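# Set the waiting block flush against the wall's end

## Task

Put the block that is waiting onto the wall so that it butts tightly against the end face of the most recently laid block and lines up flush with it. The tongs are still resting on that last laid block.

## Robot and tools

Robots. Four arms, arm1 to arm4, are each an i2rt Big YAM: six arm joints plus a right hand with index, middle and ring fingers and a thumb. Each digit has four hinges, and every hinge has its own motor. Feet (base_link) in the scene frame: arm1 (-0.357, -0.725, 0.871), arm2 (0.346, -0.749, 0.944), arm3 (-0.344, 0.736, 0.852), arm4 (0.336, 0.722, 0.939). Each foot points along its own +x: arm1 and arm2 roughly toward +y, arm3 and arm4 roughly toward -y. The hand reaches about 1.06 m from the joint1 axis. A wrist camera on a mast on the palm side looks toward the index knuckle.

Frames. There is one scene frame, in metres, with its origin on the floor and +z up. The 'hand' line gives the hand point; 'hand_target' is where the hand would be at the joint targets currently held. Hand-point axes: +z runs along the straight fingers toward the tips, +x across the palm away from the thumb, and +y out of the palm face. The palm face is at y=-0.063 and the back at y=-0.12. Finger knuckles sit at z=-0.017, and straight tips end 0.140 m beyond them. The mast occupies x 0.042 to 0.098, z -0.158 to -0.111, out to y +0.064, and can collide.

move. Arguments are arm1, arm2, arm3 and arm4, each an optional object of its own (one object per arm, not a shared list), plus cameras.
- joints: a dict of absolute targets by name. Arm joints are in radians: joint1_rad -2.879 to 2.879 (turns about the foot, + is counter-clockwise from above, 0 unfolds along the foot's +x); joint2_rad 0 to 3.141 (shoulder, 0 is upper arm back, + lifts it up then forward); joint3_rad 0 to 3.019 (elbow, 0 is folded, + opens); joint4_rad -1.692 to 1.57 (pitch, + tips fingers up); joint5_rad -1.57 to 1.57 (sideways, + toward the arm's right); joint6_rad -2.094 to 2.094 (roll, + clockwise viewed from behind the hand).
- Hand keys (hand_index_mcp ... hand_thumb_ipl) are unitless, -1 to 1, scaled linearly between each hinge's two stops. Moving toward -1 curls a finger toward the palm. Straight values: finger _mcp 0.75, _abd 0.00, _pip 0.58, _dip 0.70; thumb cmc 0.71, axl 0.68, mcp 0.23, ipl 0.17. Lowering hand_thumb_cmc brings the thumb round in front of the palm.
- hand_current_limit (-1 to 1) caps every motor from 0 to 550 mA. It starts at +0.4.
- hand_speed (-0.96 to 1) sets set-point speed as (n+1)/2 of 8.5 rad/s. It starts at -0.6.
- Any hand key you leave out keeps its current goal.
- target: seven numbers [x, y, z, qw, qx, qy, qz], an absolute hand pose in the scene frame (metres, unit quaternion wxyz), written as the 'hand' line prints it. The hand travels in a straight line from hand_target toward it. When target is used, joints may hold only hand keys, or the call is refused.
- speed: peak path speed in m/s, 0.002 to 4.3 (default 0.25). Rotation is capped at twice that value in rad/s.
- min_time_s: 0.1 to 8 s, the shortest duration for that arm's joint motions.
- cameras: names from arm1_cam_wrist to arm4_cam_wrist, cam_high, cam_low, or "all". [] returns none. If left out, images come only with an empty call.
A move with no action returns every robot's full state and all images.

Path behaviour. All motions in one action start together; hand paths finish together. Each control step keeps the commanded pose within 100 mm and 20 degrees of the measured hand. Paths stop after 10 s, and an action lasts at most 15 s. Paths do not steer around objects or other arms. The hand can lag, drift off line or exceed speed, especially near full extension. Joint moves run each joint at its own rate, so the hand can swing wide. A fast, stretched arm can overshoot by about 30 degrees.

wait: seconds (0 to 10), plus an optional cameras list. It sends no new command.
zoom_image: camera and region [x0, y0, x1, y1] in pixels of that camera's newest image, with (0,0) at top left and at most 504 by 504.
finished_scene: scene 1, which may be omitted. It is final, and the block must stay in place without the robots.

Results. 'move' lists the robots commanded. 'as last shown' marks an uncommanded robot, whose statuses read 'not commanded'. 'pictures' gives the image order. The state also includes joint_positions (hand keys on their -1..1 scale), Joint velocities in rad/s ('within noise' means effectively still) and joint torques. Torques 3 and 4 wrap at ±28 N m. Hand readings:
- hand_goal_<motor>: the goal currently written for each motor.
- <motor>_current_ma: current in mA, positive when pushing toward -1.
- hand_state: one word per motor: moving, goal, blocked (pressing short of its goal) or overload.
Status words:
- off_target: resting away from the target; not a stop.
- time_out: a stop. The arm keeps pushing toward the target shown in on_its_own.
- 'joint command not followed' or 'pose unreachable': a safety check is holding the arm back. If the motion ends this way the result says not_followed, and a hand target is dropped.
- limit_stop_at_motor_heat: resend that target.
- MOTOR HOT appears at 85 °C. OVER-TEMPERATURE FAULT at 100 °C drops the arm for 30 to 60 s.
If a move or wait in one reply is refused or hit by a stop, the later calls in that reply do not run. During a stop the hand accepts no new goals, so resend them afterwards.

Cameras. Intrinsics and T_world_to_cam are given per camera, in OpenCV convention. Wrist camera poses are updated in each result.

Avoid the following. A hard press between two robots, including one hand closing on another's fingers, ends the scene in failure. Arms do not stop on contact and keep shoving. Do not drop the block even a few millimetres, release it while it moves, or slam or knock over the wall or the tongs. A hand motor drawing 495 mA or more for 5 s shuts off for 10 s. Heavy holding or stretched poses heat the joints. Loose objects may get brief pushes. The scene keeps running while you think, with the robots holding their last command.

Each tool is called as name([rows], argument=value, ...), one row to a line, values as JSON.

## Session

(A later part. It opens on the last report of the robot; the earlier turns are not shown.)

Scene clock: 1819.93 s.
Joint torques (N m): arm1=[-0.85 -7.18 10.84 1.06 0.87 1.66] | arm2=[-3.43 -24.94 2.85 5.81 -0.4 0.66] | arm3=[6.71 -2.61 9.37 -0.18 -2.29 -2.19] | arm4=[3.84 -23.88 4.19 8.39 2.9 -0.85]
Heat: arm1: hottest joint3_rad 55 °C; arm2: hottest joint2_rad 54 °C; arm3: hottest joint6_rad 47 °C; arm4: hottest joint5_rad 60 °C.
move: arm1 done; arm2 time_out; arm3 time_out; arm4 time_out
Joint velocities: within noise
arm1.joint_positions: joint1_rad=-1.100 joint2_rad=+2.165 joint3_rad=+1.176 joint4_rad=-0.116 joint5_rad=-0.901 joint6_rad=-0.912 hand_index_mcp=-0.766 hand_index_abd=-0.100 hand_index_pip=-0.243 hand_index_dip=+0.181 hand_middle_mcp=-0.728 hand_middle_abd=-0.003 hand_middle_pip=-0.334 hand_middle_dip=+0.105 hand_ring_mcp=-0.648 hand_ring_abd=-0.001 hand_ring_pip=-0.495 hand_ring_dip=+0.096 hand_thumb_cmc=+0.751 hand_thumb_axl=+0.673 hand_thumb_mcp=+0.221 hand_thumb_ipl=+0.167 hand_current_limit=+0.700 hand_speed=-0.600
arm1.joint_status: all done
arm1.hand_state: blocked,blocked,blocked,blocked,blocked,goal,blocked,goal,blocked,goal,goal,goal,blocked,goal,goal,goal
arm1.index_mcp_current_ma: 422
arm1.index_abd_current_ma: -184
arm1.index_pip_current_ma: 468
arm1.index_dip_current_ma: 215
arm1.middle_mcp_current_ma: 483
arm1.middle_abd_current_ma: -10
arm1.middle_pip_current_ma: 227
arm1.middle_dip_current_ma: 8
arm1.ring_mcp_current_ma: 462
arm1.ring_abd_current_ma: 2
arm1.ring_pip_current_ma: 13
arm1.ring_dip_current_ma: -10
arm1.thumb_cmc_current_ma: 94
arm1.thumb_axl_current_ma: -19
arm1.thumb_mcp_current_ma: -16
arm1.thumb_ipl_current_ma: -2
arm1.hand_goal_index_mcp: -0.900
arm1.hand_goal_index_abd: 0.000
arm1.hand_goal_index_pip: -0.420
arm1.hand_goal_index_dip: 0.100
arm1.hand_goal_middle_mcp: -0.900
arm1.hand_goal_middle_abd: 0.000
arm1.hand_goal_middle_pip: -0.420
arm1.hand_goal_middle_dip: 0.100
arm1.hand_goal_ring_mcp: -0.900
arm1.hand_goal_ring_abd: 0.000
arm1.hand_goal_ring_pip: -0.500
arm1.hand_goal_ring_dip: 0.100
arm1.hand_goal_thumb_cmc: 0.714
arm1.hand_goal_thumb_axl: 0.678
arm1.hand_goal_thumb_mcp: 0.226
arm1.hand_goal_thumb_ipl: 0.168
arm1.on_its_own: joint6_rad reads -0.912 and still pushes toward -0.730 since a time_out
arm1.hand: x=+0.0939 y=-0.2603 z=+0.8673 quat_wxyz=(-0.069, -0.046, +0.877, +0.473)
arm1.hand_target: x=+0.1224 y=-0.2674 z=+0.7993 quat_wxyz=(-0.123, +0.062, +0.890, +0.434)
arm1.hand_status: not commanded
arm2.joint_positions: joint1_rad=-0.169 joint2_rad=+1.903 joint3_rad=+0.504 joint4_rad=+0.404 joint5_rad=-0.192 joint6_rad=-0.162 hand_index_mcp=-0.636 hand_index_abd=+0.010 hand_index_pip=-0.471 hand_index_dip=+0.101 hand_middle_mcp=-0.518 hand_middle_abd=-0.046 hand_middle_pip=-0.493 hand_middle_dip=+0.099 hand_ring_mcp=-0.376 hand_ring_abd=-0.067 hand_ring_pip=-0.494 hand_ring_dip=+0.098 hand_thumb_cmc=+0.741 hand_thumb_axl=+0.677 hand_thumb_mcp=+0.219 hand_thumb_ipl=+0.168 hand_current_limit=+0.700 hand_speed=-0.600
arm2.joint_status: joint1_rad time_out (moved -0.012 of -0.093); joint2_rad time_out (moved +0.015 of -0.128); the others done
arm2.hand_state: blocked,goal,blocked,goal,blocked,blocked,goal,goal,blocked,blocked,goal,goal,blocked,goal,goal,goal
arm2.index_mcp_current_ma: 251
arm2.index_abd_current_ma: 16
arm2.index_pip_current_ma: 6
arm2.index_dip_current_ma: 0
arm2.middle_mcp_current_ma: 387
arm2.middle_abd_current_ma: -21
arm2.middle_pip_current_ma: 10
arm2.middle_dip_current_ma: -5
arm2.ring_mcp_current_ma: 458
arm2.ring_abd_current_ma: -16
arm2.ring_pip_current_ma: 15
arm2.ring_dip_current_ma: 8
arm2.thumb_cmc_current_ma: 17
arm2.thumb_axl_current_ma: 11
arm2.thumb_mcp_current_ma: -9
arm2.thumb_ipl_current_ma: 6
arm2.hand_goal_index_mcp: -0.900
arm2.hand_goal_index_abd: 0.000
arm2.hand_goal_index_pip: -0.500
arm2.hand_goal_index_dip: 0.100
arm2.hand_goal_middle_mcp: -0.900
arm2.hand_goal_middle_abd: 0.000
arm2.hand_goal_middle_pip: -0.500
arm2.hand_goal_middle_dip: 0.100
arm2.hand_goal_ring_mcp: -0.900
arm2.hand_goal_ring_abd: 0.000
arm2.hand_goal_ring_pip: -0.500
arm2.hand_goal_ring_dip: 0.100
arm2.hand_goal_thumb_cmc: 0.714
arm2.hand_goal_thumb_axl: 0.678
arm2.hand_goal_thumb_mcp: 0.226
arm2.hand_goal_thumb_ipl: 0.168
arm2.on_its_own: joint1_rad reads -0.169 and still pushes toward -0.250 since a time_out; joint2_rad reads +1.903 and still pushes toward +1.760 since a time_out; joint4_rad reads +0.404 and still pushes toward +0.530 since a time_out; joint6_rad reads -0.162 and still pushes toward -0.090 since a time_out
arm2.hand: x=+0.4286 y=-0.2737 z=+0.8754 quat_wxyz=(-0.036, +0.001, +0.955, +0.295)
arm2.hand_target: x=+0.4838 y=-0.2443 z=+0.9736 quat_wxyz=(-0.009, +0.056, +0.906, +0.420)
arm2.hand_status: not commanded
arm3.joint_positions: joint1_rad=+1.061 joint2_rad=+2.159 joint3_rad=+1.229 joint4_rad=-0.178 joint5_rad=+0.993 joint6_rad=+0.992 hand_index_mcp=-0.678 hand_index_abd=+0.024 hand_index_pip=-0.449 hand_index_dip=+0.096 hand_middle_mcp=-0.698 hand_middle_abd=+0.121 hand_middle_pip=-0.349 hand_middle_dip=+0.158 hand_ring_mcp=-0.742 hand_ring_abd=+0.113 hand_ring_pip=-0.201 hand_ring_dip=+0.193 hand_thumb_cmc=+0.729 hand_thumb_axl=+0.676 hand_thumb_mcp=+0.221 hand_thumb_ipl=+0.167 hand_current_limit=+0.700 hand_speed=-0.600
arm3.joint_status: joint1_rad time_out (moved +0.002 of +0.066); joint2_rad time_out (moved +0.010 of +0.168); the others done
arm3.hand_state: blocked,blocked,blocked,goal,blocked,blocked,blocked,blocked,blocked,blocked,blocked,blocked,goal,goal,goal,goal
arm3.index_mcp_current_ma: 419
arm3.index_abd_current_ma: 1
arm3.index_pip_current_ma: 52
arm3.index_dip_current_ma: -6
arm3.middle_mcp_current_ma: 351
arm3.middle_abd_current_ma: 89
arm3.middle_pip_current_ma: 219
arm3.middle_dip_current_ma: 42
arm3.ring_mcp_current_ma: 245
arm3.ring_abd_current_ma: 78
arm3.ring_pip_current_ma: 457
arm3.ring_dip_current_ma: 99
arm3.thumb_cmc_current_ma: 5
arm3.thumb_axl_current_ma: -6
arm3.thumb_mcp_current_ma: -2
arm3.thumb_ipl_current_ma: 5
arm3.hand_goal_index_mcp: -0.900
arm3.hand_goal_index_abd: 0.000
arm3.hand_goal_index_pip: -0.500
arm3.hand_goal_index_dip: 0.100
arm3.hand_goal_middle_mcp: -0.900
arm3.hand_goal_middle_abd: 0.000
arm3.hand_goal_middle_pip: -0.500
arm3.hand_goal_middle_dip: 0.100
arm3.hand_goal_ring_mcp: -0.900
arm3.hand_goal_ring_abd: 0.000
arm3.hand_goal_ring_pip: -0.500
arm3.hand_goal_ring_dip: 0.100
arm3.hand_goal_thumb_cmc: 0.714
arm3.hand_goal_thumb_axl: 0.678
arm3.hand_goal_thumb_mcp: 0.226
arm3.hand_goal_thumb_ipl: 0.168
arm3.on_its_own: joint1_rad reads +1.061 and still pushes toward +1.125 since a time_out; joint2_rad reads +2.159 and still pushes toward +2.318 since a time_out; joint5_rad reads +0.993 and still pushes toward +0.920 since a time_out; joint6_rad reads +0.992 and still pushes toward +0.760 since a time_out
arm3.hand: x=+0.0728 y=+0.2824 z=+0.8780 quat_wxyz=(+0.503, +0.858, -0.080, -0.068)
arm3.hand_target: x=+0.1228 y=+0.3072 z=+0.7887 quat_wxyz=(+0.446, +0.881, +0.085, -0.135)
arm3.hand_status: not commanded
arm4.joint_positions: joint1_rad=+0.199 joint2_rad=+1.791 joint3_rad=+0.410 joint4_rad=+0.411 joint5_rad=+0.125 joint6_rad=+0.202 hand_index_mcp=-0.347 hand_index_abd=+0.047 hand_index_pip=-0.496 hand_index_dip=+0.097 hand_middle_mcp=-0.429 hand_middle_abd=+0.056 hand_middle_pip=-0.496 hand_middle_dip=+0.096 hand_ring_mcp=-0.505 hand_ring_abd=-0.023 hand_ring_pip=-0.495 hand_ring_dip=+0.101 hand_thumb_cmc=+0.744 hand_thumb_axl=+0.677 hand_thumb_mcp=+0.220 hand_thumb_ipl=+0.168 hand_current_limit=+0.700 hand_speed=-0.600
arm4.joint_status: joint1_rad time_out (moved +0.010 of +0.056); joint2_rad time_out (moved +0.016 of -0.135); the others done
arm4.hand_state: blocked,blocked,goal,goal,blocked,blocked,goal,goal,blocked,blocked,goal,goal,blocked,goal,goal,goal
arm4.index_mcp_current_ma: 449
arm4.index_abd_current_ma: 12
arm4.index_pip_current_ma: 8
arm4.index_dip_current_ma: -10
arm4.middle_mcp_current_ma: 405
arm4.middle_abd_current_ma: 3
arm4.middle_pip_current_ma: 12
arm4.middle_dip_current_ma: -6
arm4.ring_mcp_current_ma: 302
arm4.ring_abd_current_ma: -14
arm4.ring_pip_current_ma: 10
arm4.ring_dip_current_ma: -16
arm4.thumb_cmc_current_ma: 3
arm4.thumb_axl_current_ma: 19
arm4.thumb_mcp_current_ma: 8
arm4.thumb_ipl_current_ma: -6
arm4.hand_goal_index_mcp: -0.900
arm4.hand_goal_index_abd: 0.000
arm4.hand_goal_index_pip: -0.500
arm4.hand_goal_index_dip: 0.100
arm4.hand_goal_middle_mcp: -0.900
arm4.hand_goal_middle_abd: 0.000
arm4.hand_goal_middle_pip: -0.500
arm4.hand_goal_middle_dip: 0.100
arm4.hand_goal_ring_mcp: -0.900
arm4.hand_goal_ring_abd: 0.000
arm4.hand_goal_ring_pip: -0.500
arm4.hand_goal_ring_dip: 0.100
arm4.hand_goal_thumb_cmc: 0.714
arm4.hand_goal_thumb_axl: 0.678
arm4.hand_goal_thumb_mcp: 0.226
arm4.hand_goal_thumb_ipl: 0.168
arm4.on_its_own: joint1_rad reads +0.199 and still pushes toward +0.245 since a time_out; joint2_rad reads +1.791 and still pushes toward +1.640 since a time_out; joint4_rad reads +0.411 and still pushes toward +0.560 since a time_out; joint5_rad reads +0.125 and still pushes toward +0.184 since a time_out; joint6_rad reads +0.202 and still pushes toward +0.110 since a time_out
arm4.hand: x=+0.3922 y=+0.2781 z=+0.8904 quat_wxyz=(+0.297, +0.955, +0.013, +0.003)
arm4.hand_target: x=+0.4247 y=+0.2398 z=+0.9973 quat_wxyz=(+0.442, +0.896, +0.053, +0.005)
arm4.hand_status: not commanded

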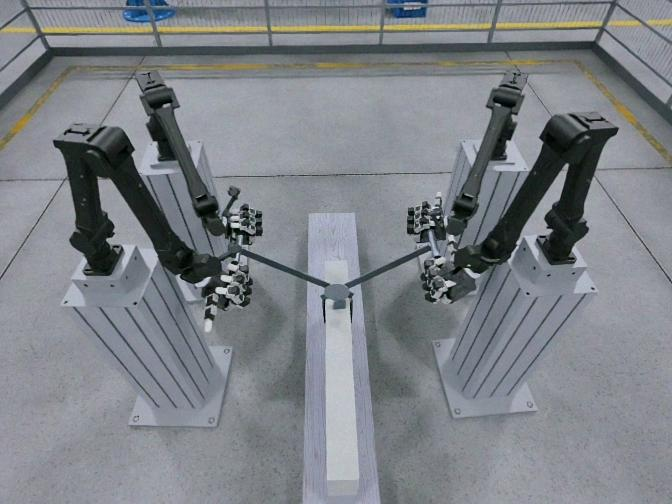

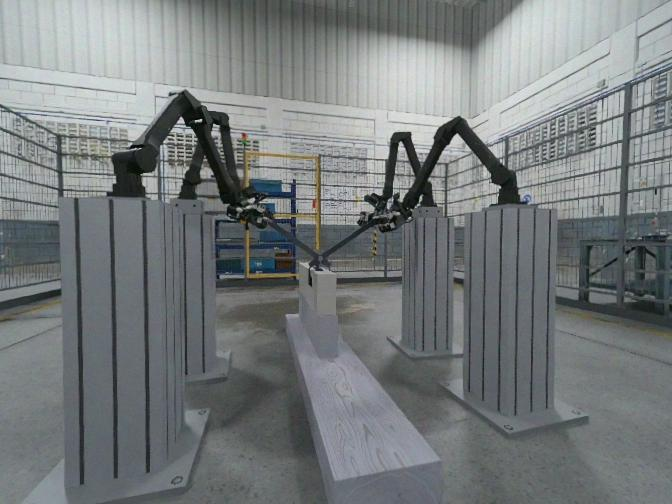

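move(arm1={"joints": {"joint1_rad": -1.115, "joint2_rad": 2.335, "joint3_rad": 1.215}, "min_time_s": 3}, arm2={"joints": {"joint1_rad": -0.215, "joint2_rad": 1.85, "joint3_rad": 0.49}, "min_time_s": 3}, arm3={"joints": {"joint1_rad": 1.115, "joint2_rad": 2.368, "joint3_rad": 1.26}, "min_time_s": 3}, arm4={"joints": {"joint1_rad": 0.235, "joint2_rad": 1.73, "joint3_rad": 0.40}, "min_time_s": 3}, cameras=["cam_high", "cam_low"])

zoom_image(camera="cam_high", region=[270, 220, 400, 400])

zoom_image(camera="cam_low", region=[270, 230, 390, 350])

Scene clock: 1830.70 s.
Joint torques (N m): arm1=[-0.26 -9.52 4.37 -0.62 -0.4 1.68] | arm2=[2.26 -17.73 3.15 3.64 -1.15 0.93] | arm3=[3.66 -4.89 4.4 -1.46 -1.23 -2.2] | arm4=[-0.56 -15.15 4.92 5.68 2.81 -1.27]
Heat: arm1: hottest joint3_rad 53 °C; arm2: hottest joint2_rad 53 °C; arm3: hottest joint6_rad 47 °C; arm4: hottest joint5_rad 59 °C.
move: arm1 done; arm2 done; arm3 time_out; arm4 done
Joint velocities: within noise
arm1.joint_positions: joint1_rad=-1.110 joint2_rad=+2.231 joint3_rad=+1.230 joint4_rad=-0.079 joint5_rad=-0.871 joint6_rad=-0.911 hand_index_mcp=-0.773 hand_index_abd=-0.105 hand_index_pip=-0.191 hand_index_dip=+0.185 hand_middle_mcp=-0.733 hand_middle_abd=-0.012 hand_middle_pip=-0.304 hand_middle_dip=+0.122 hand_ring_mcp=-0.656 hand_ring_abd=-0.010 hand_ring_pip=-0.482 hand_ring_dip=+0.095 hand_thumb_cmc=+0.742 hand_thumb_axl=+0.679 hand_thumb_mcp=+0.221 hand_thumb_ipl=+0.167 hand_current_limit=+0.700 hand_speed=-0.600
arm1.joint_status: all done
arm1.hand_state: blocked,blocked,blocked,blocked,blocked,goal,blocked,blocked,blocked,goal,goal,goal,blocked,goal,goal,goal
arm1.index_mcp_current_ma: 394
arm1.index_abd_current_ma: -195
arm1.index_pip_current_ma: 463
arm1.index_dip_current_ma: 222
arm1.middle_mcp_current_ma: 483
arm1.middle_abd_current_ma: -25
arm1.middle_pip_current_ma: 316
arm1.middle_dip_current_ma: 50
arm1.ring_mcp_current_ma: 459
arm1.ring_abd_current_ma: -19
arm1.ring_pip_current_ma: 45
arm1.ring_dip_current_ma: -14
arm1.thumb_cmc_current_ma: 75
arm1.thumb_axl_current_ma: 2
arm1.thumb_mcp_current_ma: -15
arm1.thumb_ipl_current_ma: -1
arm1.hand_goal_index_mcp: -0.900
arm1.hand_goal_index_abd: 0.000
arm1.hand_goal_index_pip: -0.420
arm1.hand_goal_index_dip: 0.100
arm1.hand_goal_middle_mcp: -0.900
arm1.hand_goal_middle_abd: 0.000
arm1.hand_goal_middle_pip: -0.420
arm1.hand_goal_middle_dip: 0.100
arm1.hand_goal_ring_mcp: -0.900
arm1.hand_goal_ring_abd: 0.000
arm1.hand_goal_ring_pip: -0.500
arm1.hand_goal_ring_dip: 0.100
arm1.hand_goal_thumb_cmc: 0.714
arm1.hand_goal_thumb_axl: 0.678
arm1.hand_goal_thumb_mcp: 0.226
arm1.hand_goal_thumb_ipl: 0.168
arm1.on_its_own: joint6_rad reads -0.911 and still pushes toward -0.730 since a time_out
arm1.hand: x=+0.1155 y=-0.2569 z=+0.8455 quat_wxyz=(-0.048, -0.043, +0.881, +0.468)
arm1.hand_target: x=+0.1042 y=-0.2771 z=+0.7621 quat_wxyz=(-0.150, +0.077, +0.893, +0.417)
arm1.hand_status: not commanded
arm2.joint_positions: joint1_rad=-0.218 joint2_rad=+1.905 joint3_rad=+0.479 joint4_rad=+0.461 joint5_rad=-0.174 joint6_rad=-0.185 hand_index_mcp=-0.633 hand_index_abd=+0.011 hand_index_pip=-0.385 hand_index_dip=+0.101 hand_middle_mcp=-0.550 hand_middle_abd=+0.006 hand_middle_pip=-0.493 hand_middle_dip=+0.099 hand_ring_mcp=-0.385 hand_ring_abd=-0.037 hand_ring_pip=-0.494 hand_ring_dip=+0.098 hand_thumb_cmc=+0.741 hand_thumb_axl=+0.677 hand_thumb_mcp=+0.219 hand_thumb_ipl=+0.168 hand_current_limit=+0.700 hand_speed=-0.600
arm2.joint_status: all done
arm2.hand_state: blocked,goal,blocked,goal,blocked,goal,goal,goal,blocked,blocked,goal,goal,blocked,goal,goal,goal
arm2.index_mcp_current_ma: 235
arm2.index_abd_current_ma: 2
arm2.index_pip_current_ma: 67
arm2.index_dip_current_ma: 3
arm2.middle_mcp_current_ma: 342
arm2.middle_abd_current_ma: -14
arm2.middle_pip_current_ma: -2
arm2.middle_dip_current_ma: -9
arm2.ring_mcp_current_ma: 456
arm2.ring_abd_current_ma: -7
arm2.ring_pip_current_ma: 13
arm2.ring_dip_current_ma: 21
arm2.thumb_cmc_current_ma: 14
arm2.thumb_axl_current_ma: -1
arm2.thumb_mcp_current_ma: -2
arm2.thumb_ipl_current_ma: -6
arm2.hand_goal_index_mcp: -0.900
arm2.hand_goal_index_abd: 0.000
arm2.hand_goal_index_pip: -0.500
arm2.hand_goal_index_dip: 0.100
arm2.hand_goal_middle_mcp: -0.900
arm2.hand_goal_middle_abd: 0.000
arm2.hand_goal_middle_pip: -0.500
arm2.hand_goal_middle_dip: 0.100
arm2.hand_goal_ring_mcp: -0.900
arm2.hand_goal_ring_abd: 0.000
arm2.hand_goal_ring_pip: -0.500
arm2.hand_goal_ring_dip: 0.100
arm2.hand_goal_thumb_cmc: 0.714
arm2.hand_goal_thumb_axl: 0.678
arm2.hand_goal_thumb_mcp: 0.226
arm2.hand_goal_thumb_ipl: 0.168
arm2.on_its_own: joint4_rad reads +0.461 and still pushes toward +0.530 since a time_out; joint6_rad reads -0.185 and still pushes toward -0.090 since a time_out; joint4_rad moved +0.057 toward your old target +0.530; hand_middle_mcp moved -0.032 toward your old target -0.900
arm2.hand: x=+0.4519 y=-0.2834 z=+0.8797 quat_wxyz=(-0.013, +0.015, +0.951, +0.308)
arm2.hand_target: x=+0.4606 y=-0.2601 z=+0.9228 quat_wxyz=(-0.027, +0.047, +0.927, +0.371)
arm2.hand_status: not commanded
arm3.joint_positions: joint1_rad=+1.084 joint2_rad=+2.227 joint3_rad=+1.273 joint4_rad=-0.145 joint5_rad=+0.969 joint6_rad=+0.992 hand_index_mcp=-0.684 hand_index_abd=+0.066 hand_index_pip=-0.423 hand_index_dip=+0.096 hand_middle_mcp=-0.696 hand_middle_abd=+0.148 hand_middle_pip=-0.280 hand_middle_dip=+0.197 hand_ring_mcp=-0.724 hand_ring_abd=+0.121 hand_ring_pip=-0.103 hand_ring_dip=+0.201 hand_thumb_cmc=+0.729 hand_thumb_axl=+0.676 hand_thumb_mcp=+0.221 hand_thumb_ipl=+0.167 hand_current_limit=+0.700 hand_speed=-0.600
arm3.joint_status: joint2_rad time_out (moved +0.067 of +0.209); the others done
arm3.hand_state: blocked,blocked,blocked,goal,blocked,blocked,blocked,blocked,blocked,blocked,blocked,blocked,goal,goal,goal,goal
arm3.index_mcp_current_ma: 403
arm3.index_abd_current_ma: 35
arm3.index_pip_current_ma: 89
arm3.index_dip_current_ma: -4
arm3.middle_mcp_current_ma: 357
arm3.middle_abd_current_ma: 115
arm3.middle_pip_current_ma: 379
arm3.middle_dip_current_ma: 102
arm3.ring_mcp_current_ma: 286
arm3.ring_abd_current_ma: 78
arm3.ring_pip_current_ma: 465
arm3.ring_dip_current_ma: 116
arm3.thumb_cmc_current_ma: 11
arm3.thumb_axl_current_ma: -10
arm3.thumb_mcp_current_ma: -2
arm3.thumb_ipl_current_ma: 5
arm3.hand_goal_index_mcp: -0.900
arm3.hand_goal_index_abd: 0.000
arm3.hand_goal_index_pip: -0.500
arm3.hand_goal_index_dip: 0.100
arm3.hand_goal_middle_mcp: -0.900
arm3.hand_goal_middle_abd: 0.000
arm3.hand_goal_middle_pip: -0.500
arm3.hand_goal_middle_dip: 0.100
arm3.hand_goal_ring_mcp: -0.900
arm3.hand_goal_ring_abd: 0.000
arm3.hand_goal_ring_pip: -0.500
arm3.hand_goal_ring_dip: 0.100
arm3.hand_goal_thumb_cmc: 0.714
arm3.hand_goal_thumb_axl: 0.678
arm3.hand_goal_thumb_mcp: 0.226
arm3.hand_goal_thumb_ipl: 0.168
arm3.on_its_own: joint2_rad reads +2.227 and still pushes toward +2.368 since a time_out; joint5_rad reads +0.969 and still pushes toward +0.920 since a time_out; joint6_rad reads +0.992 and still pushes toward +0.760 since a time_out
arm3.hand: x=+0.0950 y=+0.2859 z=+0.8507 quat_wxyz=(+0.497, +0.863, -0.070, -0.053)
arm3.hand_target: x=+0.1010 y=+0.3108 z=+0.7545 quat_wxyz=(+0.428, +0.883, +0.097, -0.164)
arm3.hand_status: not commanded
arm4.joint_positions: joint1_rad=+0.245 joint2_rad=+1.789 joint3_rad=+0.378 joint4_rad=+0.476 joint5_rad=+0.126 joint6_rad=+0.245 hand_index_mcp=-0.369 hand_index_abd=+0.012 hand_index_pip=-0.496 hand_index_dip=+0.097 hand_middle_mcp=-0.506 hand_middle_abd=-0.004 hand_middle_pip=-0.496 hand_middle_dip=+0.096 hand_ring_mcp=-0.571 hand_ring_abd=+0.008 hand_ring_pip=-0.368 hand_ring_dip=+0.101 hand_thumb_cmc=+0.744 hand_thumb_axl=+0.677 hand_thumb_mcp=+0.220 hand_thumb_ipl=+0.168 hand_current_limit=+0.700 hand_speed=-0.600
arm4.joint_status: all done
arm4.hand_state: blocked,goal,goal,goal,blocked,goal,goal,goal,blocked,goal,blocked,goal,blocked,goal,goal,goal
arm4.index_mcp_current_ma: 461
arm4.index_abd_current_ma: -3
arm4.index_pip_current_ma: 9
arm4.index_dip_current_ma: -4
arm4.middle_mcp_current_ma: 309
arm4.middle_abd_current_ma: -3
arm4.middle_pip_current_ma: -6
arm4.middle_dip_current_ma: 5
arm4.ring_mcp_current_ma: 233
arm4.ring_abd_current_ma: -8
arm4.ring_pip_current_ma: 53
arm4.ring_dip_current_ma: -9
arm4.thumb_cmc_current_ma: 9
arm4.thumb_axl_current_ma: 8
arm4.thumb_mcp_current_ma: 6
arm4.thumb_ipl_current_ma: -2
arm4.hand_goal_index_mcp: -0.900
arm4.hand_goal_index_abd: 0.000
arm4.hand_goal_index_pip: -0.500
arm4.hand_goal_index_dip: 0.100
arm4.hand_goal_middle_mcp: -0.900
arm4.hand_goal_middle_abd: 0.000
arm4.hand_goal_middle_pip: -0.500
arm4.hand_goal_middle_dip: 0.100
arm4.hand_goal_ring_mcp: -0.900
arm4.hand_goal_ring_abd: 0.000
arm4.hand_goal_ring_pip: -0.500
arm4.hand_goal_ring_dip: 0.100
arm4.hand_goal_thumb_cmc: 0.714
arm4.hand_goal_thumb_axl: 0.678
arm4.hand_goal_thumb_mcp: 0.226
arm4.hand_goal_thumb_ipl: 0.168
arm4.on_its_own: joint4_rad reads +0.476 and still pushes toward +0.560 since a time_out; joint5_rad reads +0.126 and still pushes toward +0.184 since a time_out; joint6_rad reads +0.245 and still pushes toward +0.110 since a time_out; joint4_rad moved +0.064 toward your old target +0.560; hand_index_mcp moved -0.022 toward your old target -0.900; hand_middle_mcp moved -0.077 toward your old target -0.900; hand_ring_mcp moved -0.065 toward your old target -0.900
arm4.hand: x=+0.4069 y=+0.2879 z=+0.8949 quat_wxyz=(+0.312, +0.950, +0.013, +0.021)
arm4.hand_target: x=+0.4140 y=+0.2558 z=+0.9497 quat_wxyz=(+0.393, +0.918, +0.054, -0.010)
arm4.hand_status: not commanded

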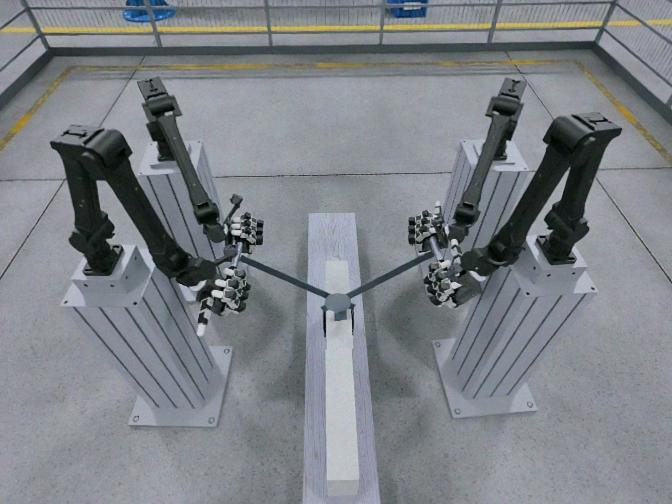

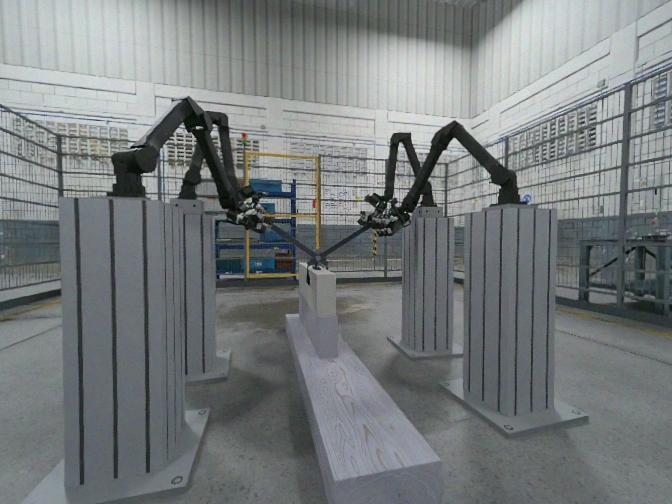

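Scaled by 2.800 from the camera's image (finer frame: 960x720).

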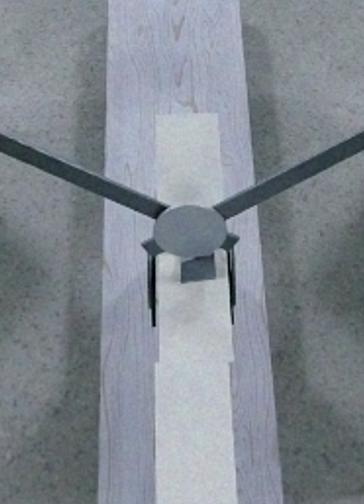

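Scaled by 4.200 from the camera's image (finer frame: 960x720).

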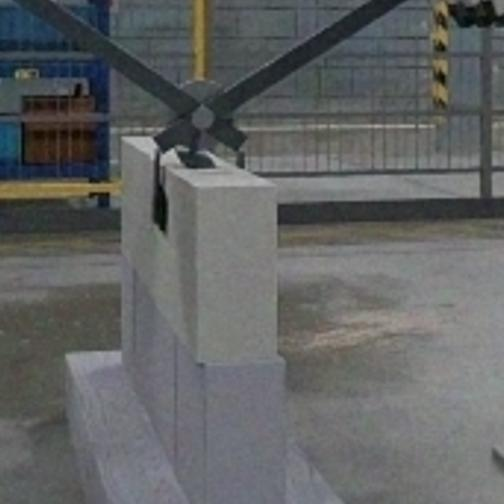

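zoom_image(camera="cam_high", region=[315, 310, 365, 370])

zoom_image(camera="cam_low", region=[295, 255, 345, 325])

Scaled by 8.400 from the camera's image (finer frame: 960x720).

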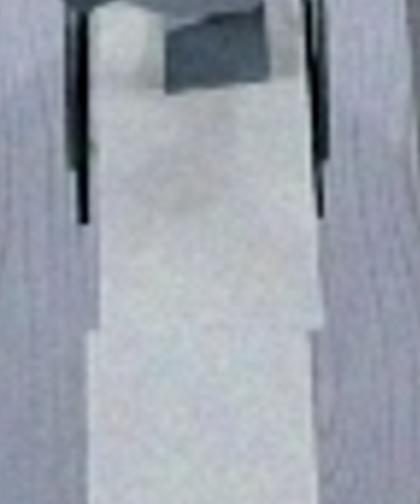

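Scaled by 7.200 from the camera's image (finer frame: 960x720).

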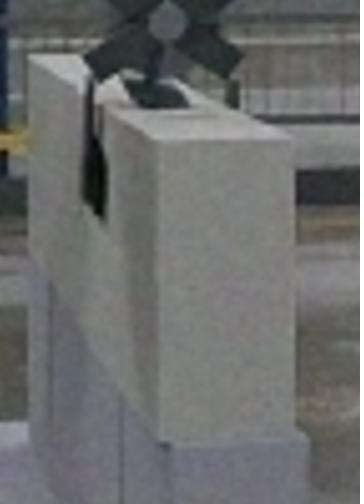

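zoom_image(camera="cam_high", region=[315, 255, 365, 315])

zoom_image(camera="cam_high", region=[315, 340, 370, 500])

Scaled by 8.400 from the camera's image (finer frame: 960x720).

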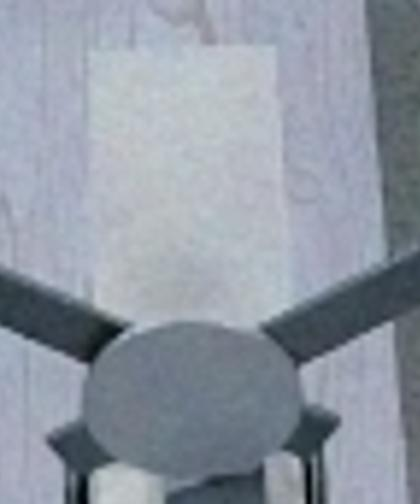

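Scaled by 3.150 from the camera's image (finer frame: 960x720).

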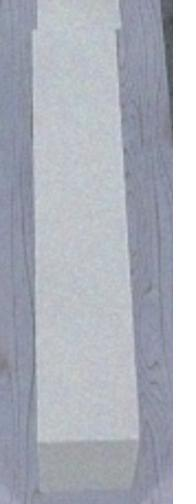

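move(arm1={"joints": {"joint1_rad": -1.135, "joint2_rad": 2.325, "joint3_rad": 1.185}, "min_time_s": 3}, arm2={"joints": {"joint1_rad": -0.215, "joint2_rad": 1.85, "joint3_rad": 0.47}, "min_time_s": 3}, arm3={"joints": {"joint1_rad": 1.095, "joint2_rad": 2.378, "joint3_rad": 1.29}, "min_time_s": 3}, arm4={"joints": {"joint1_rad": 0.235, "joint2_rad": 1.73, "joint3_rad": 0.42}, "min_time_s": 3}, cameras=["cam_high", "cam_low"])

zoom_image(camera="cam_high", region=[315, 310, 365, 370])

zoom_image(camera="cam_high", region=[315, 255, 365, 315])

zoom_image(camera="cam_low", region=[295, 255, 345, 325])

Scene clock: 1865.53 s.
Joint torques (N m): arm1=[-0.85 -10.29 1.85 -0.62 -0.46 1.67] | arm2=[2.61 -18.08 1.77 3.44 -1.14 0.93] | arm3=[1.96 -4.31 6.38 -1.47 -1.23 -2.21] | arm4=[-0.26 -15.27 6.63 5.61 2.82 -1.27]
Heat: arm1: hottest joint3_rad 48 °C; arm2: hottest joint2_rad 51 °C; arm3: hottest joint6_rad 48 °C; arm4: hottest joint5_rad 56 °C.
move: arm1 done; arm2 done; arm3 time_out; arm4 done
Joint velocities: within noise
arm1.joint_positions: joint1_rad=-1.119 joint2_rad=+2.231 joint3_rad=+1.229 joint4_rad=-0.077 joint5_rad=-0.869 joint6_rad=-0.911 hand_index_mcp=-0.774 hand_index_abd=-0.104 hand_index_pip=-0.191 hand_index_dip=+0.185 hand_middle_mcp=-0.734 hand_middle_abd=-0.012 hand_middle_pip=-0.303 hand_middle_dip=+0.122 hand_ring_mcp=-0.657 hand_ring_abd=-0.010 hand_ring_pip=-0.481 hand_ring_dip=+0.095 hand_thumb_cmc=+0.742 hand_thumb_axl=+0.679 hand_thumb_mcp=+0.221 hand_thumb_ipl=+0.167 hand_current_limit=+0.700 hand_speed=-0.600
arm1.joint_status: all done
arm1.hand_state: blocked,blocked,blocked,blocked,blocked,goal,blocked,blocked,blocked,goal,goal,goal,blocked,goal,goal,goal
arm1.index_mcp_current_ma: 392
arm1.index_abd_current_ma: -185
arm1.index_pip_current_ma: 460
arm1.index_dip_current_ma: 222
arm1.middle_mcp_current_ma: 466
arm1.middle_abd_current_ma: -21
arm1.middle_pip_current_ma: 325
arm1.middle_dip_current_ma: 52
arm1.ring_mcp_current_ma: 462
arm1.ring_abd_current_ma: -10
arm1.ring_pip_current_ma: 51
arm1.ring_dip_current_ma: -9
arm1.thumb_cmc_current_ma: 78
arm1.thumb_axl_current_ma: 6
arm1.thumb_mcp_current_ma: -17
arm1.thumb_ipl_current_ma: 1
arm1.hand_goal_index_mcp: -0.900
arm1.hand_goal_index_abd: 0.000
arm1.hand_goal_index_pip: -0.420
arm1.hand_goal_index_dip: 0.100
arm1.hand_goal_middle_mcp: -0.900
arm1.hand_goal_middle_abd: 0.000
arm1.hand_goal_middle_pip: -0.420
arm1.hand_goal_middle_dip: 0.100
arm1.hand_goal_ring_mcp: -0.900
arm1.hand_goal_ring_abd: 0.000
arm1.hand_goal_ring_pip: -0.500
arm1.hand_goal_ring_dip: 0.100
arm1.hand_goal_thumb_cmc: 0.714
arm1.hand_goal_thumb_axl: 0.678
arm1.hand_goal_thumb_mcp: 0.226
arm1.hand_goal_thumb_ipl: 0.168
arm1.on_its_own: joint6_rad reads -0.911 and still pushes toward -0.730 since a time_out
arm1.hand: x=+0.1199 y=-0.2619 z=+0.8448 quat_wxyz=(-0.045, -0.039, +0.882, +0.468)
arm1.hand_target: x=+0.1029 y=-0.2920 z=+0.7595 quat_wxyz=(-0.153, +0.090, +0.893, +0.413)
arm1.hand_status: not commanded
arm2.joint_positions: joint1_rad=-0.218 joint2_rad=+1.908 joint3_rad=+0.475 joint4_rad=+0.467 joint5_rad=-0.174 joint6_rad=-0.185 hand_index_mcp=-0.633 hand_index_abd=+0.011 hand_index_pip=-0.386 hand_index_dip=+0.101 hand_middle_mcp=-0.549 hand_middle_abd=+0.007 hand_middle_pip=-0.493 hand_middle_dip=+0.099 hand_ring_mcp=-0.386 hand_ring_abd=-0.036 hand_ring_pip=-0.494 hand_ring_dip=+0.098 hand_thumb_cmc=+0.741 hand_thumb_axl=+0.677 hand_thumb_mcp=+0.219 hand_thumb_ipl=+0.168 hand_current_limit=+0.700 hand_speed=-0.600
arm2.joint_status: all done
arm2.hand_state: blocked,goal,blocked,goal,blocked,goal,goal,goal,blocked,blocked,goal,goal,blocked,goal,goal,goal
arm2.index_mcp_current_ma: 252
arm2.index_abd_current_ma: 7
arm2.index_pip_current_ma: 99
arm2.index_dip_current_ma: -6
arm2.middle_mcp_current_ma: 352
arm2.middle_abd_current_ma: -19
arm2.middle_pip_current_ma: 0
arm2.middle_dip_current_ma: 0
arm2.ring_mcp_current_ma: 447
arm2.ring_abd_current_ma: -2
arm2.ring_pip_current_ma: 20
arm2.ring_dip_current_ma: 8
arm2.thumb_cmc_current_ma: 4
arm2.thumb_axl_current_ma: -4
arm2.thumb_mcp_current_ma: -14
arm2.thumb_ipl_current_ma: -7
arm2.hand_goal_index_mcp: -0.900
arm2.hand_goal_index_abd: 0.000
arm2.hand_goal_index_pip: -0.500
arm2.hand_goal_index_dip: 0.100
arm2.hand_goal_middle_mcp: -0.900
arm2.hand_goal_middle_abd: 0.000
arm2.hand_goal_middle_pip: -0.500
arm2.hand_goal_middle_dip: 0.100
arm2.hand_goal_ring_mcp: -0.900
arm2.hand_goal_ring_abd: 0.000
arm2.hand_goal_ring_pip: -0.500
arm2.hand_goal_ring_dip: 0.100
arm2.hand_goal_thumb_cmc: 0.714
arm2.hand_goal_thumb_axl: 0.678
arm2.hand_goal_thumb_mcp: 0.226
arm2.hand_goal_thumb_ipl: 0.168
arm2.on_its_own: joint4_rad reads +0.467 and still pushes toward +0.530 since a time_out; joint6_rad reads -0.185 and still pushes toward -0.090 since a time_out
arm2.hand: x=+0.4516 y=-0.2847 z=+0.8787 quat_wxyz=(-0.013, +0.015, +0.951, +0.308)
arm2.hand_target: x=+0.4578 y=-0.2698 z=+0.9166 quat_wxyz=(-0.029, +0.048, +0.931, +0.362)
arm2.hand_status: not commanded
arm3.joint_positions: joint1_rad=+1.084 joint2_rad=+2.229 joint3_rad=+1.277 joint4_rad=-0.145 joint5_rad=+0.969 joint6_rad=+0.993 hand_index_mcp=-0.683 hand_index_abd=+0.068 hand_index_pip=-0.424 hand_index_dip=+0.096 hand_middle_mcp=-0.696 hand_middle_abd=+0.150 hand_middle_pip=-0.278 hand_middle_dip=+0.198 hand_ring_mcp=-0.725 hand_ring_abd=+0.121 hand_ring_pip=-0.100 hand_ring_dip=+0.204 hand_thumb_cmc=+0.729 hand_thumb_axl=+0.676 hand_thumb_mcp=+0.221 hand_thumb_ipl=+0.167 hand_current_limit=+0.700 hand_speed=-0.600
arm3.joint_status: joint2_rad time_out (moved +0.002 of +0.151); the others done
arm3.hand_state: blocked,blocked,blocked,goal,blocked,blocked,blocked,blocked,blocked,blocked,blocked,blocked,goal,goal,goal,goal
arm3.index_mcp_current_ma: 403
arm3.index_abd_current_ma: 34
arm3.index_pip_current_ma: 91
arm3.index_dip_current_ma: -2
arm3.middle_mcp_current_ma: 357
arm3.middle_abd_current_ma: 117
arm3.middle_pip_current_ma: 380
arm3.middle_dip_current_ma: 106
arm3.ring_mcp_current_ma: 288
arm3.ring_abd_current_ma: 80
arm3.ring_pip_current_ma: 461
arm3.ring_dip_current_ma: 117
arm3.thumb_cmc_current_ma: 9
arm3.thumb_axl_current_ma: -6
arm3.thumb_mcp_current_ma: -2
arm3.thumb_ipl_current_ma: 11
arm3.hand_goal_index_mcp: -0.900
arm3.hand_goal_index_abd: 0.000
arm3.hand_goal_index_pip: -0.500
arm3.hand_goal_index_dip: 0.100
arm3.hand_goal_middle_mcp: -0.900
arm3.hand_goal_middle_abd: 0.000
arm3.hand_goal_middle_pip: -0.500
arm3.hand_goal_middle_dip: 0.100
arm3.hand_goal_ring_mcp: -0.900
arm3.hand_goal_ring_abd: 0.000
arm3.hand_goal_ring_pip: -0.500
arm3.hand_goal_ring_dip: 0.100
arm3.hand_goal_thumb_cmc: 0.714
arm3.hand_goal_thumb_axl: 0.678
arm3.hand_goal_thumb_mcp: 0.226
arm3.hand_goal_thumb_ipl: 0.168
arm3.on_its_own: joint2_rad reads +2.229 and still pushes toward +2.378 since a time_out; joint5_rad reads +0.969 and still pushes toward +0.920 since a time_out; joint6_rad reads +0.993 and still pushes toward +0.760 since a time_out
arm3.hand: x=+0.0961 y=+0.2854 z=+0.8505 quat_wxyz=(+0.497, +0.863, -0.070, -0.052)
arm3.hand_target: x=+0.1022 y=+0.2971 z=+0.7564 quat_wxyz=(+0.432, +0.884, +0.083, -0.160)
arm3.hand_status: not commanded
arm4.joint_positions: joint1_rad=+0.245 joint2_rad=+1.789 joint3_rad=+0.378 joint4_rad=+0.476 joint5_rad=+0.126 joint6_rad=+0.245 hand_index_mcp=-0.369 hand_index_abd=+0.012 hand_index_pip=-0.496 hand_index_dip=+0.097 hand_middle_mcp=-0.506 hand_middle_abd=-0.005 hand_middle_pip=-0.496 hand_middle_dip=+0.096 hand_ring_mcp=-0.569 hand_ring_abd=+0.008 hand_ring_pip=-0.367 hand_ring_dip=+0.101 hand_thumb_cmc=+0.744 hand_thumb_axl=+0.677 hand_thumb_mcp=+0.220 hand_thumb_ipl=+0.168 hand_current_limit=+0.700 hand_speed=-0.600
arm4.joint_status: all done
arm4.hand_state: blocked,goal,goal,goal,blocked,goal,goal,goal,blocked,goal,blocked,goal,blocked,goal,goal,goal
arm4.index_mcp_current_ma: 454
arm4.index_abd_current_ma: -1
arm4.index_pip_current_ma: -10
arm4.index_dip_current_ma: -3
arm4.middle_mcp_current_ma: 306
arm4.middle_abd_current_ma: 7
arm4.middle_pip_current_ma: 12
arm4.middle_dip_current_ma: -10
arm4.ring_mcp_current_ma: 231
arm4.ring_abd_current_ma: -7
arm4.ring_pip_current_ma: 67
arm4.ring_dip_current_ma: -6
arm4.thumb_cmc_current_ma: -13
arm4.thumb_axl_current_ma: 18
arm4.thumb_mcp_current_ma: -2
arm4.thumb_ipl_current_ma: -11
arm4.hand_goal_index_mcp: -0.900
arm4.hand_goal_index_abd: 0.000
arm4.hand_goal_index_pip: -0.500
arm4.hand_goal_index_dip: 0.100
arm4.hand_goal_middle_mcp: -0.900
arm4.hand_goal_middle_abd: 0.000
arm4.hand_goal_middle_pip: -0.500
arm4.hand_goal_middle_dip: 0.100
arm4.hand_goal_ring_mcp: -0.900
arm4.hand_goal_ring_abd: 0.000
arm4.hand_goal_ring_pip: -0.500
arm4.hand_goal_ring_dip: 0.100
arm4.hand_goal_thumb_cmc: 0.714
arm4.hand_goal_thumb_axl: 0.678
arm4.hand_goal_thumb_mcp: 0.226
arm4.hand_goal_thumb_ipl: 0.168
arm4.on_its_own: joint4_rad reads +0.476 and still pushes toward +0.560 since a time_out; joint5_rad reads +0.126 and still pushes toward +0.184 since a time_out; joint6_rad reads +0.245 and still pushes toward +0.110 since a time_out
arm4.hand: x=+0.4069 y=+0.2879 z=+0.8950 quat_wxyz=(+0.313, +0.950, +0.013, +0.022)
arm4.hand_target: x=+0.4169 y=+0.2468 z=+0.9560 quat_wxyz=(+0.402, +0.914, +0.053, -0.007)
arm4.hand_status: not commanded

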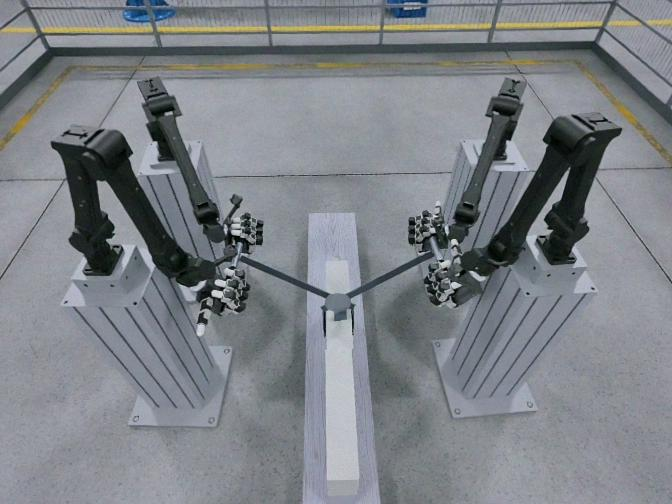

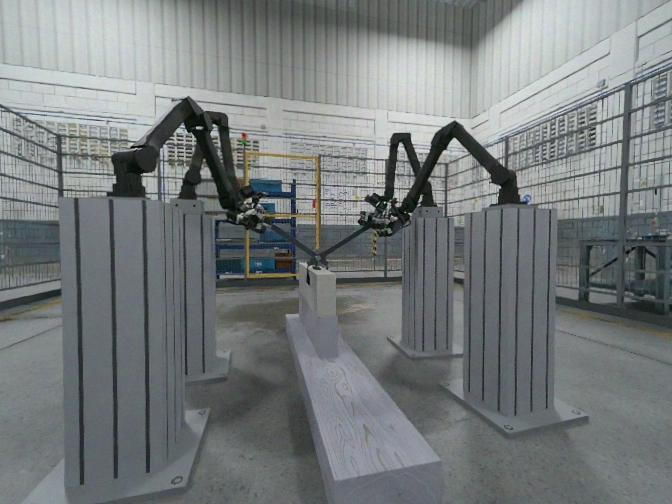

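Scaled by 8.400 from the camera's image (finer frame: 960x720).

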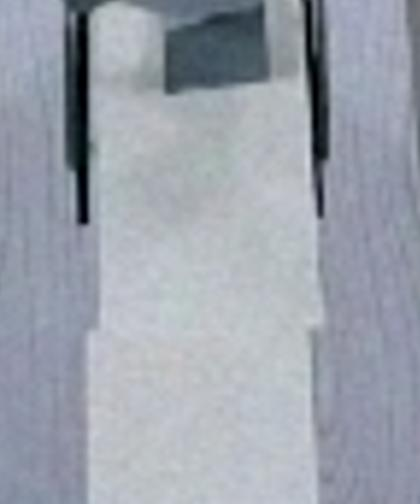

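Scaled by 8.400 from the camera's image (finer frame: 960x720).

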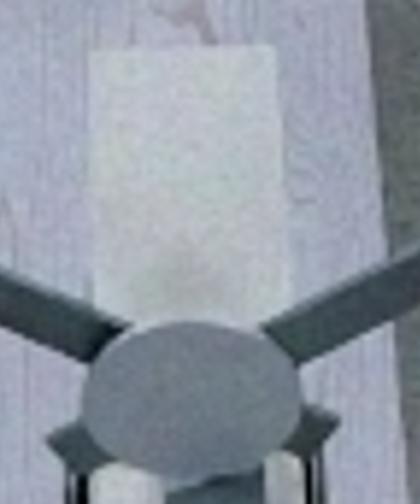

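Scaled by 7.200 from the camera's image (finer frame: 960x720).

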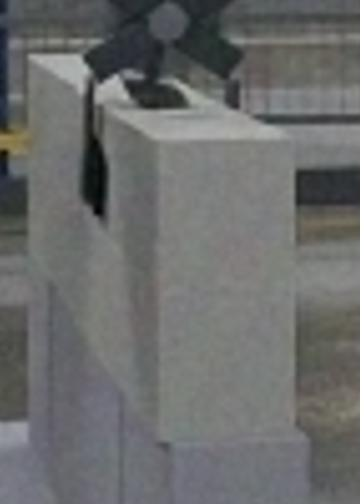

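move(arm1={"joints": {"joint1_rad": -1.15, "joint2_rad": 2.315, "joint3_rad": 1.15}, "min_time_s": 3}, arm2={"joints": {"joint1_rad": -0.215, "joint2_rad": 1.86, "joint3_rad": 0.43}, "min_time_s": 3}, arm3={"joints": {"joint1_rad": 1.085, "joint2_rad": 2.398, "joint3_rad": 1.33}, "min_time_s": 3}, arm4={"joints": {"joint1_rad": 0.235, "joint2_rad": 1.75, "joint3_rad": 0.46}, "min_time_s": 3}, cameras=["cam_high", "cam_low"])

zoom_image(camera="cam_high", region=[315, 310, 365, 370])

zoom_image(camera="cam_high", region=[315, 255, 365, 315])

zoom_image(camera="cam_low", region=[295, 255, 345, 325])

Scene clock: 1875.40 s.
Joint torques (N m): arm1=[-0.97 -10.93 0.77 -1.18 -0.88 1.66] | arm2=[2.32 -17.9 0.51 3.04 -1.38 0.95] | arm3=[1.08 -4.42 7.87 -1.5 -1.58 -2.31] | arm4=[-0.62 -14.97 8.62 5.63 2.85 -1.37]
Heat: arm1: hottest joint3_rad 46 °C; arm2: hottest joint2_rad 50 °C; arm3: hottest joint6_rad 48 °C; arm4: hottest joint5_rad 56 °C.
move: arm1 done; arm2 done; arm3 time_out; arm4 done
Joint velocities: within noise
arm1.joint_positions: joint1_rad=-1.134 joint2_rad=+2.231 joint3_rad=+1.204 joint4_rad=-0.066 joint5_rad=-0.860 joint6_rad=-0.912 hand_index_mcp=-0.773 hand_index_abd=-0.104 hand_index_pip=-0.184 hand_index_dip=+0.185 hand_middle_mcp=-0.734 hand_middle_abd=-0.008 hand_middle_pip=-0.297 hand_middle_dip=+0.121 hand_ring_mcp=-0.659 hand_ring_abd=-0.013 hand_ring_pip=-0.475 hand_ring_dip=+0.095 hand_thumb_cmc=+0.742 hand_thumb_axl=+0.679 hand_thumb_mcp=+0.221 hand_thumb_ipl=+0.167 hand_current_limit=+0.700 hand_speed=-0.600
arm1.joint_status: all done
arm1.hand_state: blocked,blocked,blocked,blocked,blocked,goal,blocked,blocked,blocked,goal,blocked,goal,blocked,goal,goal,goal
arm1.index_mcp_current_ma: 397
arm1.index_abd_current_ma: -196
arm1.index_pip_current_ma: 460
arm1.index_dip_current_ma: 218
arm1.middle_mcp_current_ma: 479
arm1.middle_abd_current_ma: -20
arm1.middle_pip_current_ma: 352
arm1.middle_dip_current_ma: 47
arm1.ring_mcp_current_ma: 456
arm1.ring_abd_current_ma: -21
arm1.ring_pip_current_ma: 67
arm1.ring_dip_current_ma: -13
arm1.thumb_cmc_current_ma: 66
arm1.thumb_axl_current_ma: 0
arm1.thumb_mcp_current_ma: -15
arm1.thumb_ipl_current_ma: -5
arm1.hand_goal_index_mcp: -0.900
arm1.hand_goal_index_abd: 0.000
arm1.hand_goal_index_pip: -0.420
arm1.hand_goal_index_dip: 0.100
arm1.hand_goal_middle_mcp: -0.900
arm1.hand_goal_middle_abd: 0.000
arm1.hand_goal_middle_pip: -0.420
arm1.hand_goal_middle_dip: 0.100
arm1.hand_goal_ring_mcp: -0.900
arm1.hand_goal_ring_abd: 0.000
arm1.hand_goal_ring_pip: -0.500
arm1.hand_goal_ring_dip: 0.100
arm1.hand_goal_thumb_cmc: 0.714
arm1.hand_goal_thumb_axl: 0.678
arm1.hand_goal_thumb_mcp: 0.226
arm1.hand_goal_thumb_ipl: 0.168
arm1.on_its_own: joint6_rad reads -0.912 and still pushes toward -0.730 since a time_out
arm1.hand: x=+0.1192 y=-0.2732 z=+0.8367 quat_wxyz=(-0.045, -0.029, +0.885, +0.462)
arm1.hand_target: x=+0.0967 y=-0.3054 z=+0.7556 quat_wxyz=(-0.159, +0.102, +0.893, +0.408)
arm1.hand_status: not commanded
arm2.joint_positions: joint1_rad=-0.218 joint2_rad=+1.920 joint3_rad=+0.451 joint4_rad=+0.476 joint5_rad=-0.169 joint6_rad=-0.185 hand_index_mcp=-0.645 hand_index_abd=+0.011 hand_index_pip=-0.385 hand_index_dip=+0.101 hand_middle_mcp=-0.552 hand_middle_abd=+0.015 hand_middle_pip=-0.493 hand_middle_dip=+0.099 hand_ring_mcp=-0.385 hand_ring_abd=+0.000 hand_ring_pip=-0.494 hand_ring_dip=+0.098 hand_thumb_cmc=+0.741 hand_thumb_axl=+0.677 hand_thumb_mcp=+0.219 hand_thumb_ipl=+0.168 hand_current_limit=+0.700 hand_speed=-0.600
arm2.joint_status: all done
arm2.hand_state: blocked,goal,blocked,goal,blocked,goal,goal,goal,blocked,goal,goal,goal,blocked,goal,goal,goal
arm2.index_mcp_current_ma: 235
arm2.index_abd_current_ma: 6
arm2.index_pip_current_ma: 73
arm2.index_dip_current_ma: -7
arm2.middle_mcp_current_ma: 346
arm2.middle_abd_current_ma: -6
arm2.middle_pip_current_ma: 6
arm2.middle_dip_current_ma: 5
arm2.ring_mcp_current_ma: 458
arm2.ring_abd_current_ma: -2
arm2.ring_pip_current_ma: 6
arm2.ring_dip_current_ma: 15
arm2.thumb_cmc_current_ma: 5
arm2.thumb_axl_current_ma: -10
arm2.thumb_mcp_current_ma: -6
arm2.thumb_ipl_current_ma: -12
arm2.hand_goal_index_mcp: -0.900
arm2.hand_goal_index_abd: 0.000
arm2.hand_goal_index_pip: -0.500
arm2.hand_goal_index_dip: 0.100
arm2.hand_goal_middle_mcp: -0.900
arm2.hand_goal_middle_abd: 0.000
arm2.hand_goal_middle_pip: -0.500
arm2.hand_goal_middle_dip: 0.100
arm2.hand_goal_ring_mcp: -0.900
arm2.hand_goal_ring_abd: 0.000
arm2.hand_goal_ring_pip: -0.500
arm2.hand_goal_ring_dip: 0.100
arm2.hand_goal_thumb_cmc: 0.714
arm2.hand_goal_thumb_axl: 0.678
arm2.hand_goal_thumb_mcp: 0.226
arm2.hand_goal_thumb_ipl: 0.168
arm2.on_its_own: joint6_rad reads -0.185 and still pushes toward -0.090 since a time_out
arm2.hand: x=+0.4487 y=-0.2985 z=+0.8691 quat_wxyz=(-0.014, +0.017, +0.955, +0.295)
arm2.hand_target: x=+0.4520 y=-0.2911 z=+0.9005 quat_wxyz=(-0.034, +0.051, +0.939, +0.339)
arm2.hand_status: not commanded
arm3.joint_positions: joint1_rad=+1.082 joint2_rad=+2.248 joint3_rad=+1.298 joint4_rad=-0.145 joint5_rad=+0.977 joint6_rad=+1.005 hand_index_mcp=-0.683 hand_index_abd=+0.073 hand_index_pip=-0.423 hand_index_dip=+0.096 hand_middle_mcp=-0.696 hand_middle_abd=+0.154 hand_middle_pip=-0.274 hand_middle_dip=+0.200 hand_ring_mcp=-0.724 hand_ring_abd=+0.122 hand_ring_pip=-0.094 hand_ring_dip=+0.205 hand_thumb_cmc=+0.729 hand_thumb_axl=+0.676 hand_thumb_mcp=+0.221 hand_thumb_ipl=+0.167 hand_current_limit=+0.700 hand_speed=-0.600
arm3.joint_status: joint2_rad time_out (moved +0.019 of +0.169); the others done
arm3.hand_state: blocked,blocked,blocked,goal,blocked,blocked,blocked,blocked,blocked,blocked,blocked,blocked,goal,goal,goal,goal
arm3.index_mcp_current_ma: 405
arm3.index_abd_current_ma: 37
arm3.index_pip_current_ma: 94
arm3.index_dip_current_ma: -3
arm3.middle_mcp_current_ma: 352
arm3.middle_abd_current_ma: 123
arm3.middle_pip_current_ma: 387
arm3.middle_dip_current_ma: 111
arm3.ring_mcp_current_ma: 287
arm3.ring_abd_current_ma: 78
arm3.ring_pip_current_ma: 464
arm3.ring_dip_current_ma: 122
arm3.thumb_cmc_current_ma: 8
arm3.thumb_axl_current_ma: -5
arm3.thumb_mcp_current_ma: -4
arm3.thumb_ipl_current_ma: 6
arm3.hand_goal_index_mcp: -0.900
arm3.hand_goal_index_abd: 0.000
arm3.hand_goal_index_pip: -0.500
arm3.hand_goal_index_dip: 0.100
arm3.hand_goal_middle_mcp: -0.900
arm3.hand_goal_middle_abd: 0.000
arm3.hand_goal_middle_pip: -0.500
arm3.hand_goal_middle_dip: 0.100
arm3.hand_goal_ring_mcp: -0.900
arm3.hand_goal_ring_abd: 0.000
arm3.hand_goal_ring_pip: -0.500
arm3.hand_goal_ring_dip: 0.100
arm3.hand_goal_thumb_cmc: 0.714
arm3.hand_goal_thumb_axl: 0.678
arm3.hand_goal_thumb_mcp: 0.226
arm3.hand_goal_thumb_ipl: 0.168
arm3.on_its_own: joint2_rad reads +2.248 and still pushes toward +2.398 since a time_out; joint5_rad reads +0.977 and still pushes toward +0.920 since a time_out; joint6_rad reads +1.005 and still pushes toward +0.760 since a time_out
arm3.hand: x=+0.0990 y=+0.2826 z=+0.8468 quat_wxyz=(+0.501, +0.861, -0.077, -0.051)
arm3.hand_target: x=+0.1094 y=+0.2865 z=+0.7554 quat_wxyz=(+0.436, +0.884, +0.074, -0.155)
arm3.hand_status: not commanded
arm4.joint_positions: joint1_rad=+0.246 joint2_rad=+1.804 joint3_rad=+0.396 joint4_rad=+0.478 joint5_rad=+0.126 joint6_rad=+0.257 hand_index_mcp=-0.371 hand_index_abd=+0.011 hand_index_pip=-0.496 hand_index_dip=+0.097 hand_middle_mcp=-0.506 hand_middle_abd=-0.012 hand_middle_pip=-0.496 hand_middle_dip=+0.096 hand_ring_mcp=-0.570 hand_ring_abd=+0.012 hand_ring_pip=-0.353 hand_ring_dip=+0.101 hand_thumb_cmc=+0.744 hand_thumb_axl=+0.677 hand_thumb_mcp=+0.220 hand_thumb_ipl=+0.168 hand_current_limit=+0.700 hand_speed=-0.600
arm4.joint_status: all done
arm4.hand_state: blocked,goal,goal,goal,blocked,goal,goal,goal,blocked,goal,blocked,goal,blocked,goal,goal,goal
arm4.index_mcp_current_ma: 463
arm4.index_abd_current_ma: 3
arm4.index_pip_current_ma: 0
arm4.index_dip_current_ma: 6
arm4.middle_mcp_current_ma: 310
arm4.middle_abd_current_ma: 3
arm4.middle_pip_current_ma: 3
arm4.middle_dip_current_ma: -14
arm4.ring_mcp_current_ma: 231
arm4.ring_abd_current_ma: -7
arm4.ring_pip_current_ma: 77
arm4.ring_dip_current_ma: 1
arm4.thumb_cmc_current_ma: 4
arm4.thumb_axl_current_ma: 2
arm4.thumb_mcp_current_ma: 20
arm4.thumb_ipl_current_ma: 6
arm4.hand_goal_index_mcp: -0.900
arm4.hand_goal_index_abd: 0.000
arm4.hand_goal_index_pip: -0.500
arm4.hand_goal_index_dip: 0.100
arm4.hand_goal_middle_mcp: -0.900
arm4.hand_goal_middle_abd: 0.000
arm4.hand_goal_middle_pip: -0.500
arm4.hand_goal_middle_dip: 0.100
arm4.hand_goal_ring_mcp: -0.900
arm4.hand_goal_ring_abd: 0.000
arm4.hand_goal_ring_pip: -0.500
arm4.hand_goal_ring_dip: 0.100
arm4.hand_goal_thumb_cmc: 0.714
arm4.hand_goal_thumb_axl: 0.678
arm4.hand_goal_thumb_mcp: 0.226
arm4.hand_goal_thumb_ipl: 0.168
arm4.on_its_own: joint4_rad reads +0.478 and still pushes toward +0.560 since a time_out; joint5_rad reads +0.126 and still pushes toward +0.184 since a time_out; joint6_rad reads +0.257 and still pushes toward +0.110 since a time_out
arm4.hand: x=+0.4086 y=+0.2813 z=+0.8938 quat_wxyz=(+0.315, +0.949, +0.008, +0.024)
arm4.hand_target: x=+0.4217 y=+0.2309 z=+0.9599 quat_wxyz=(+0.411, +0.910, +0.052, -0.005)
arm4.hand_status: not commanded

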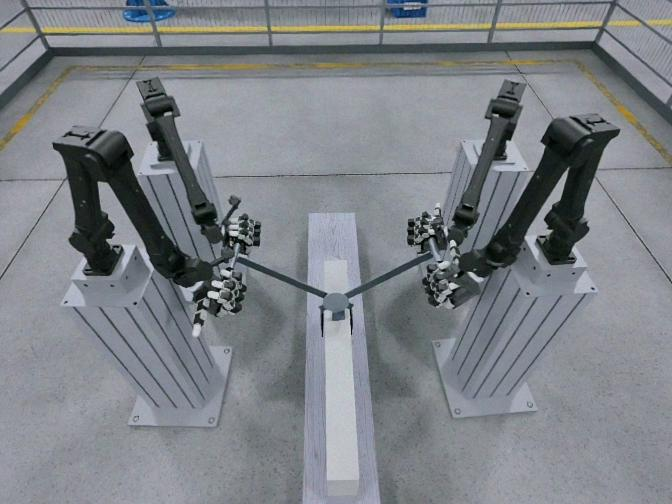

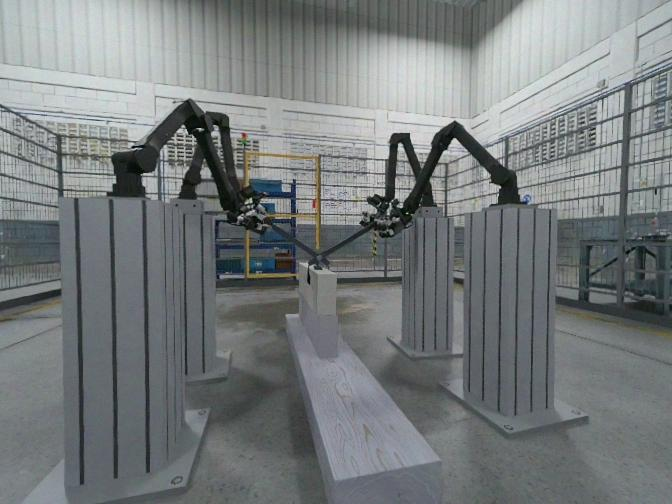

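Scaled by 8.400 from the camera's image (finer frame: 960x720).

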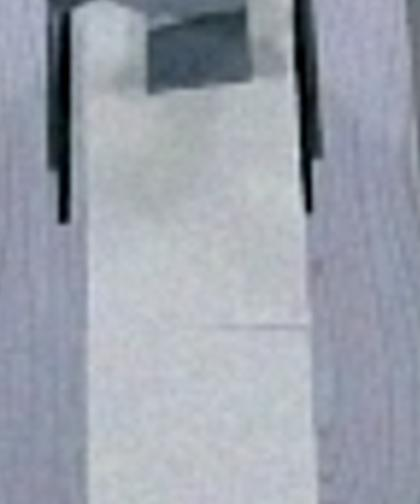

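Scaled by 8.400 from the camera's image (finer frame: 960x720).

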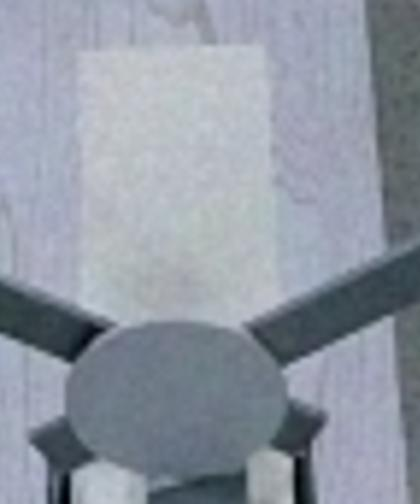

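Scaled by 7.200 from the camera's image (finer frame: 960x720).

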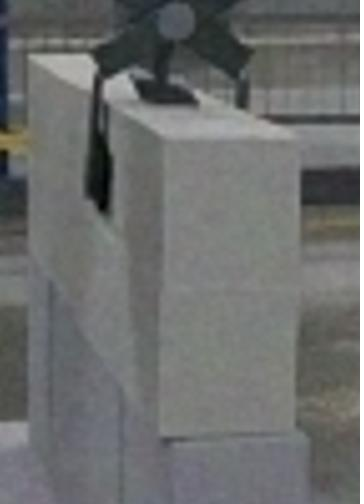

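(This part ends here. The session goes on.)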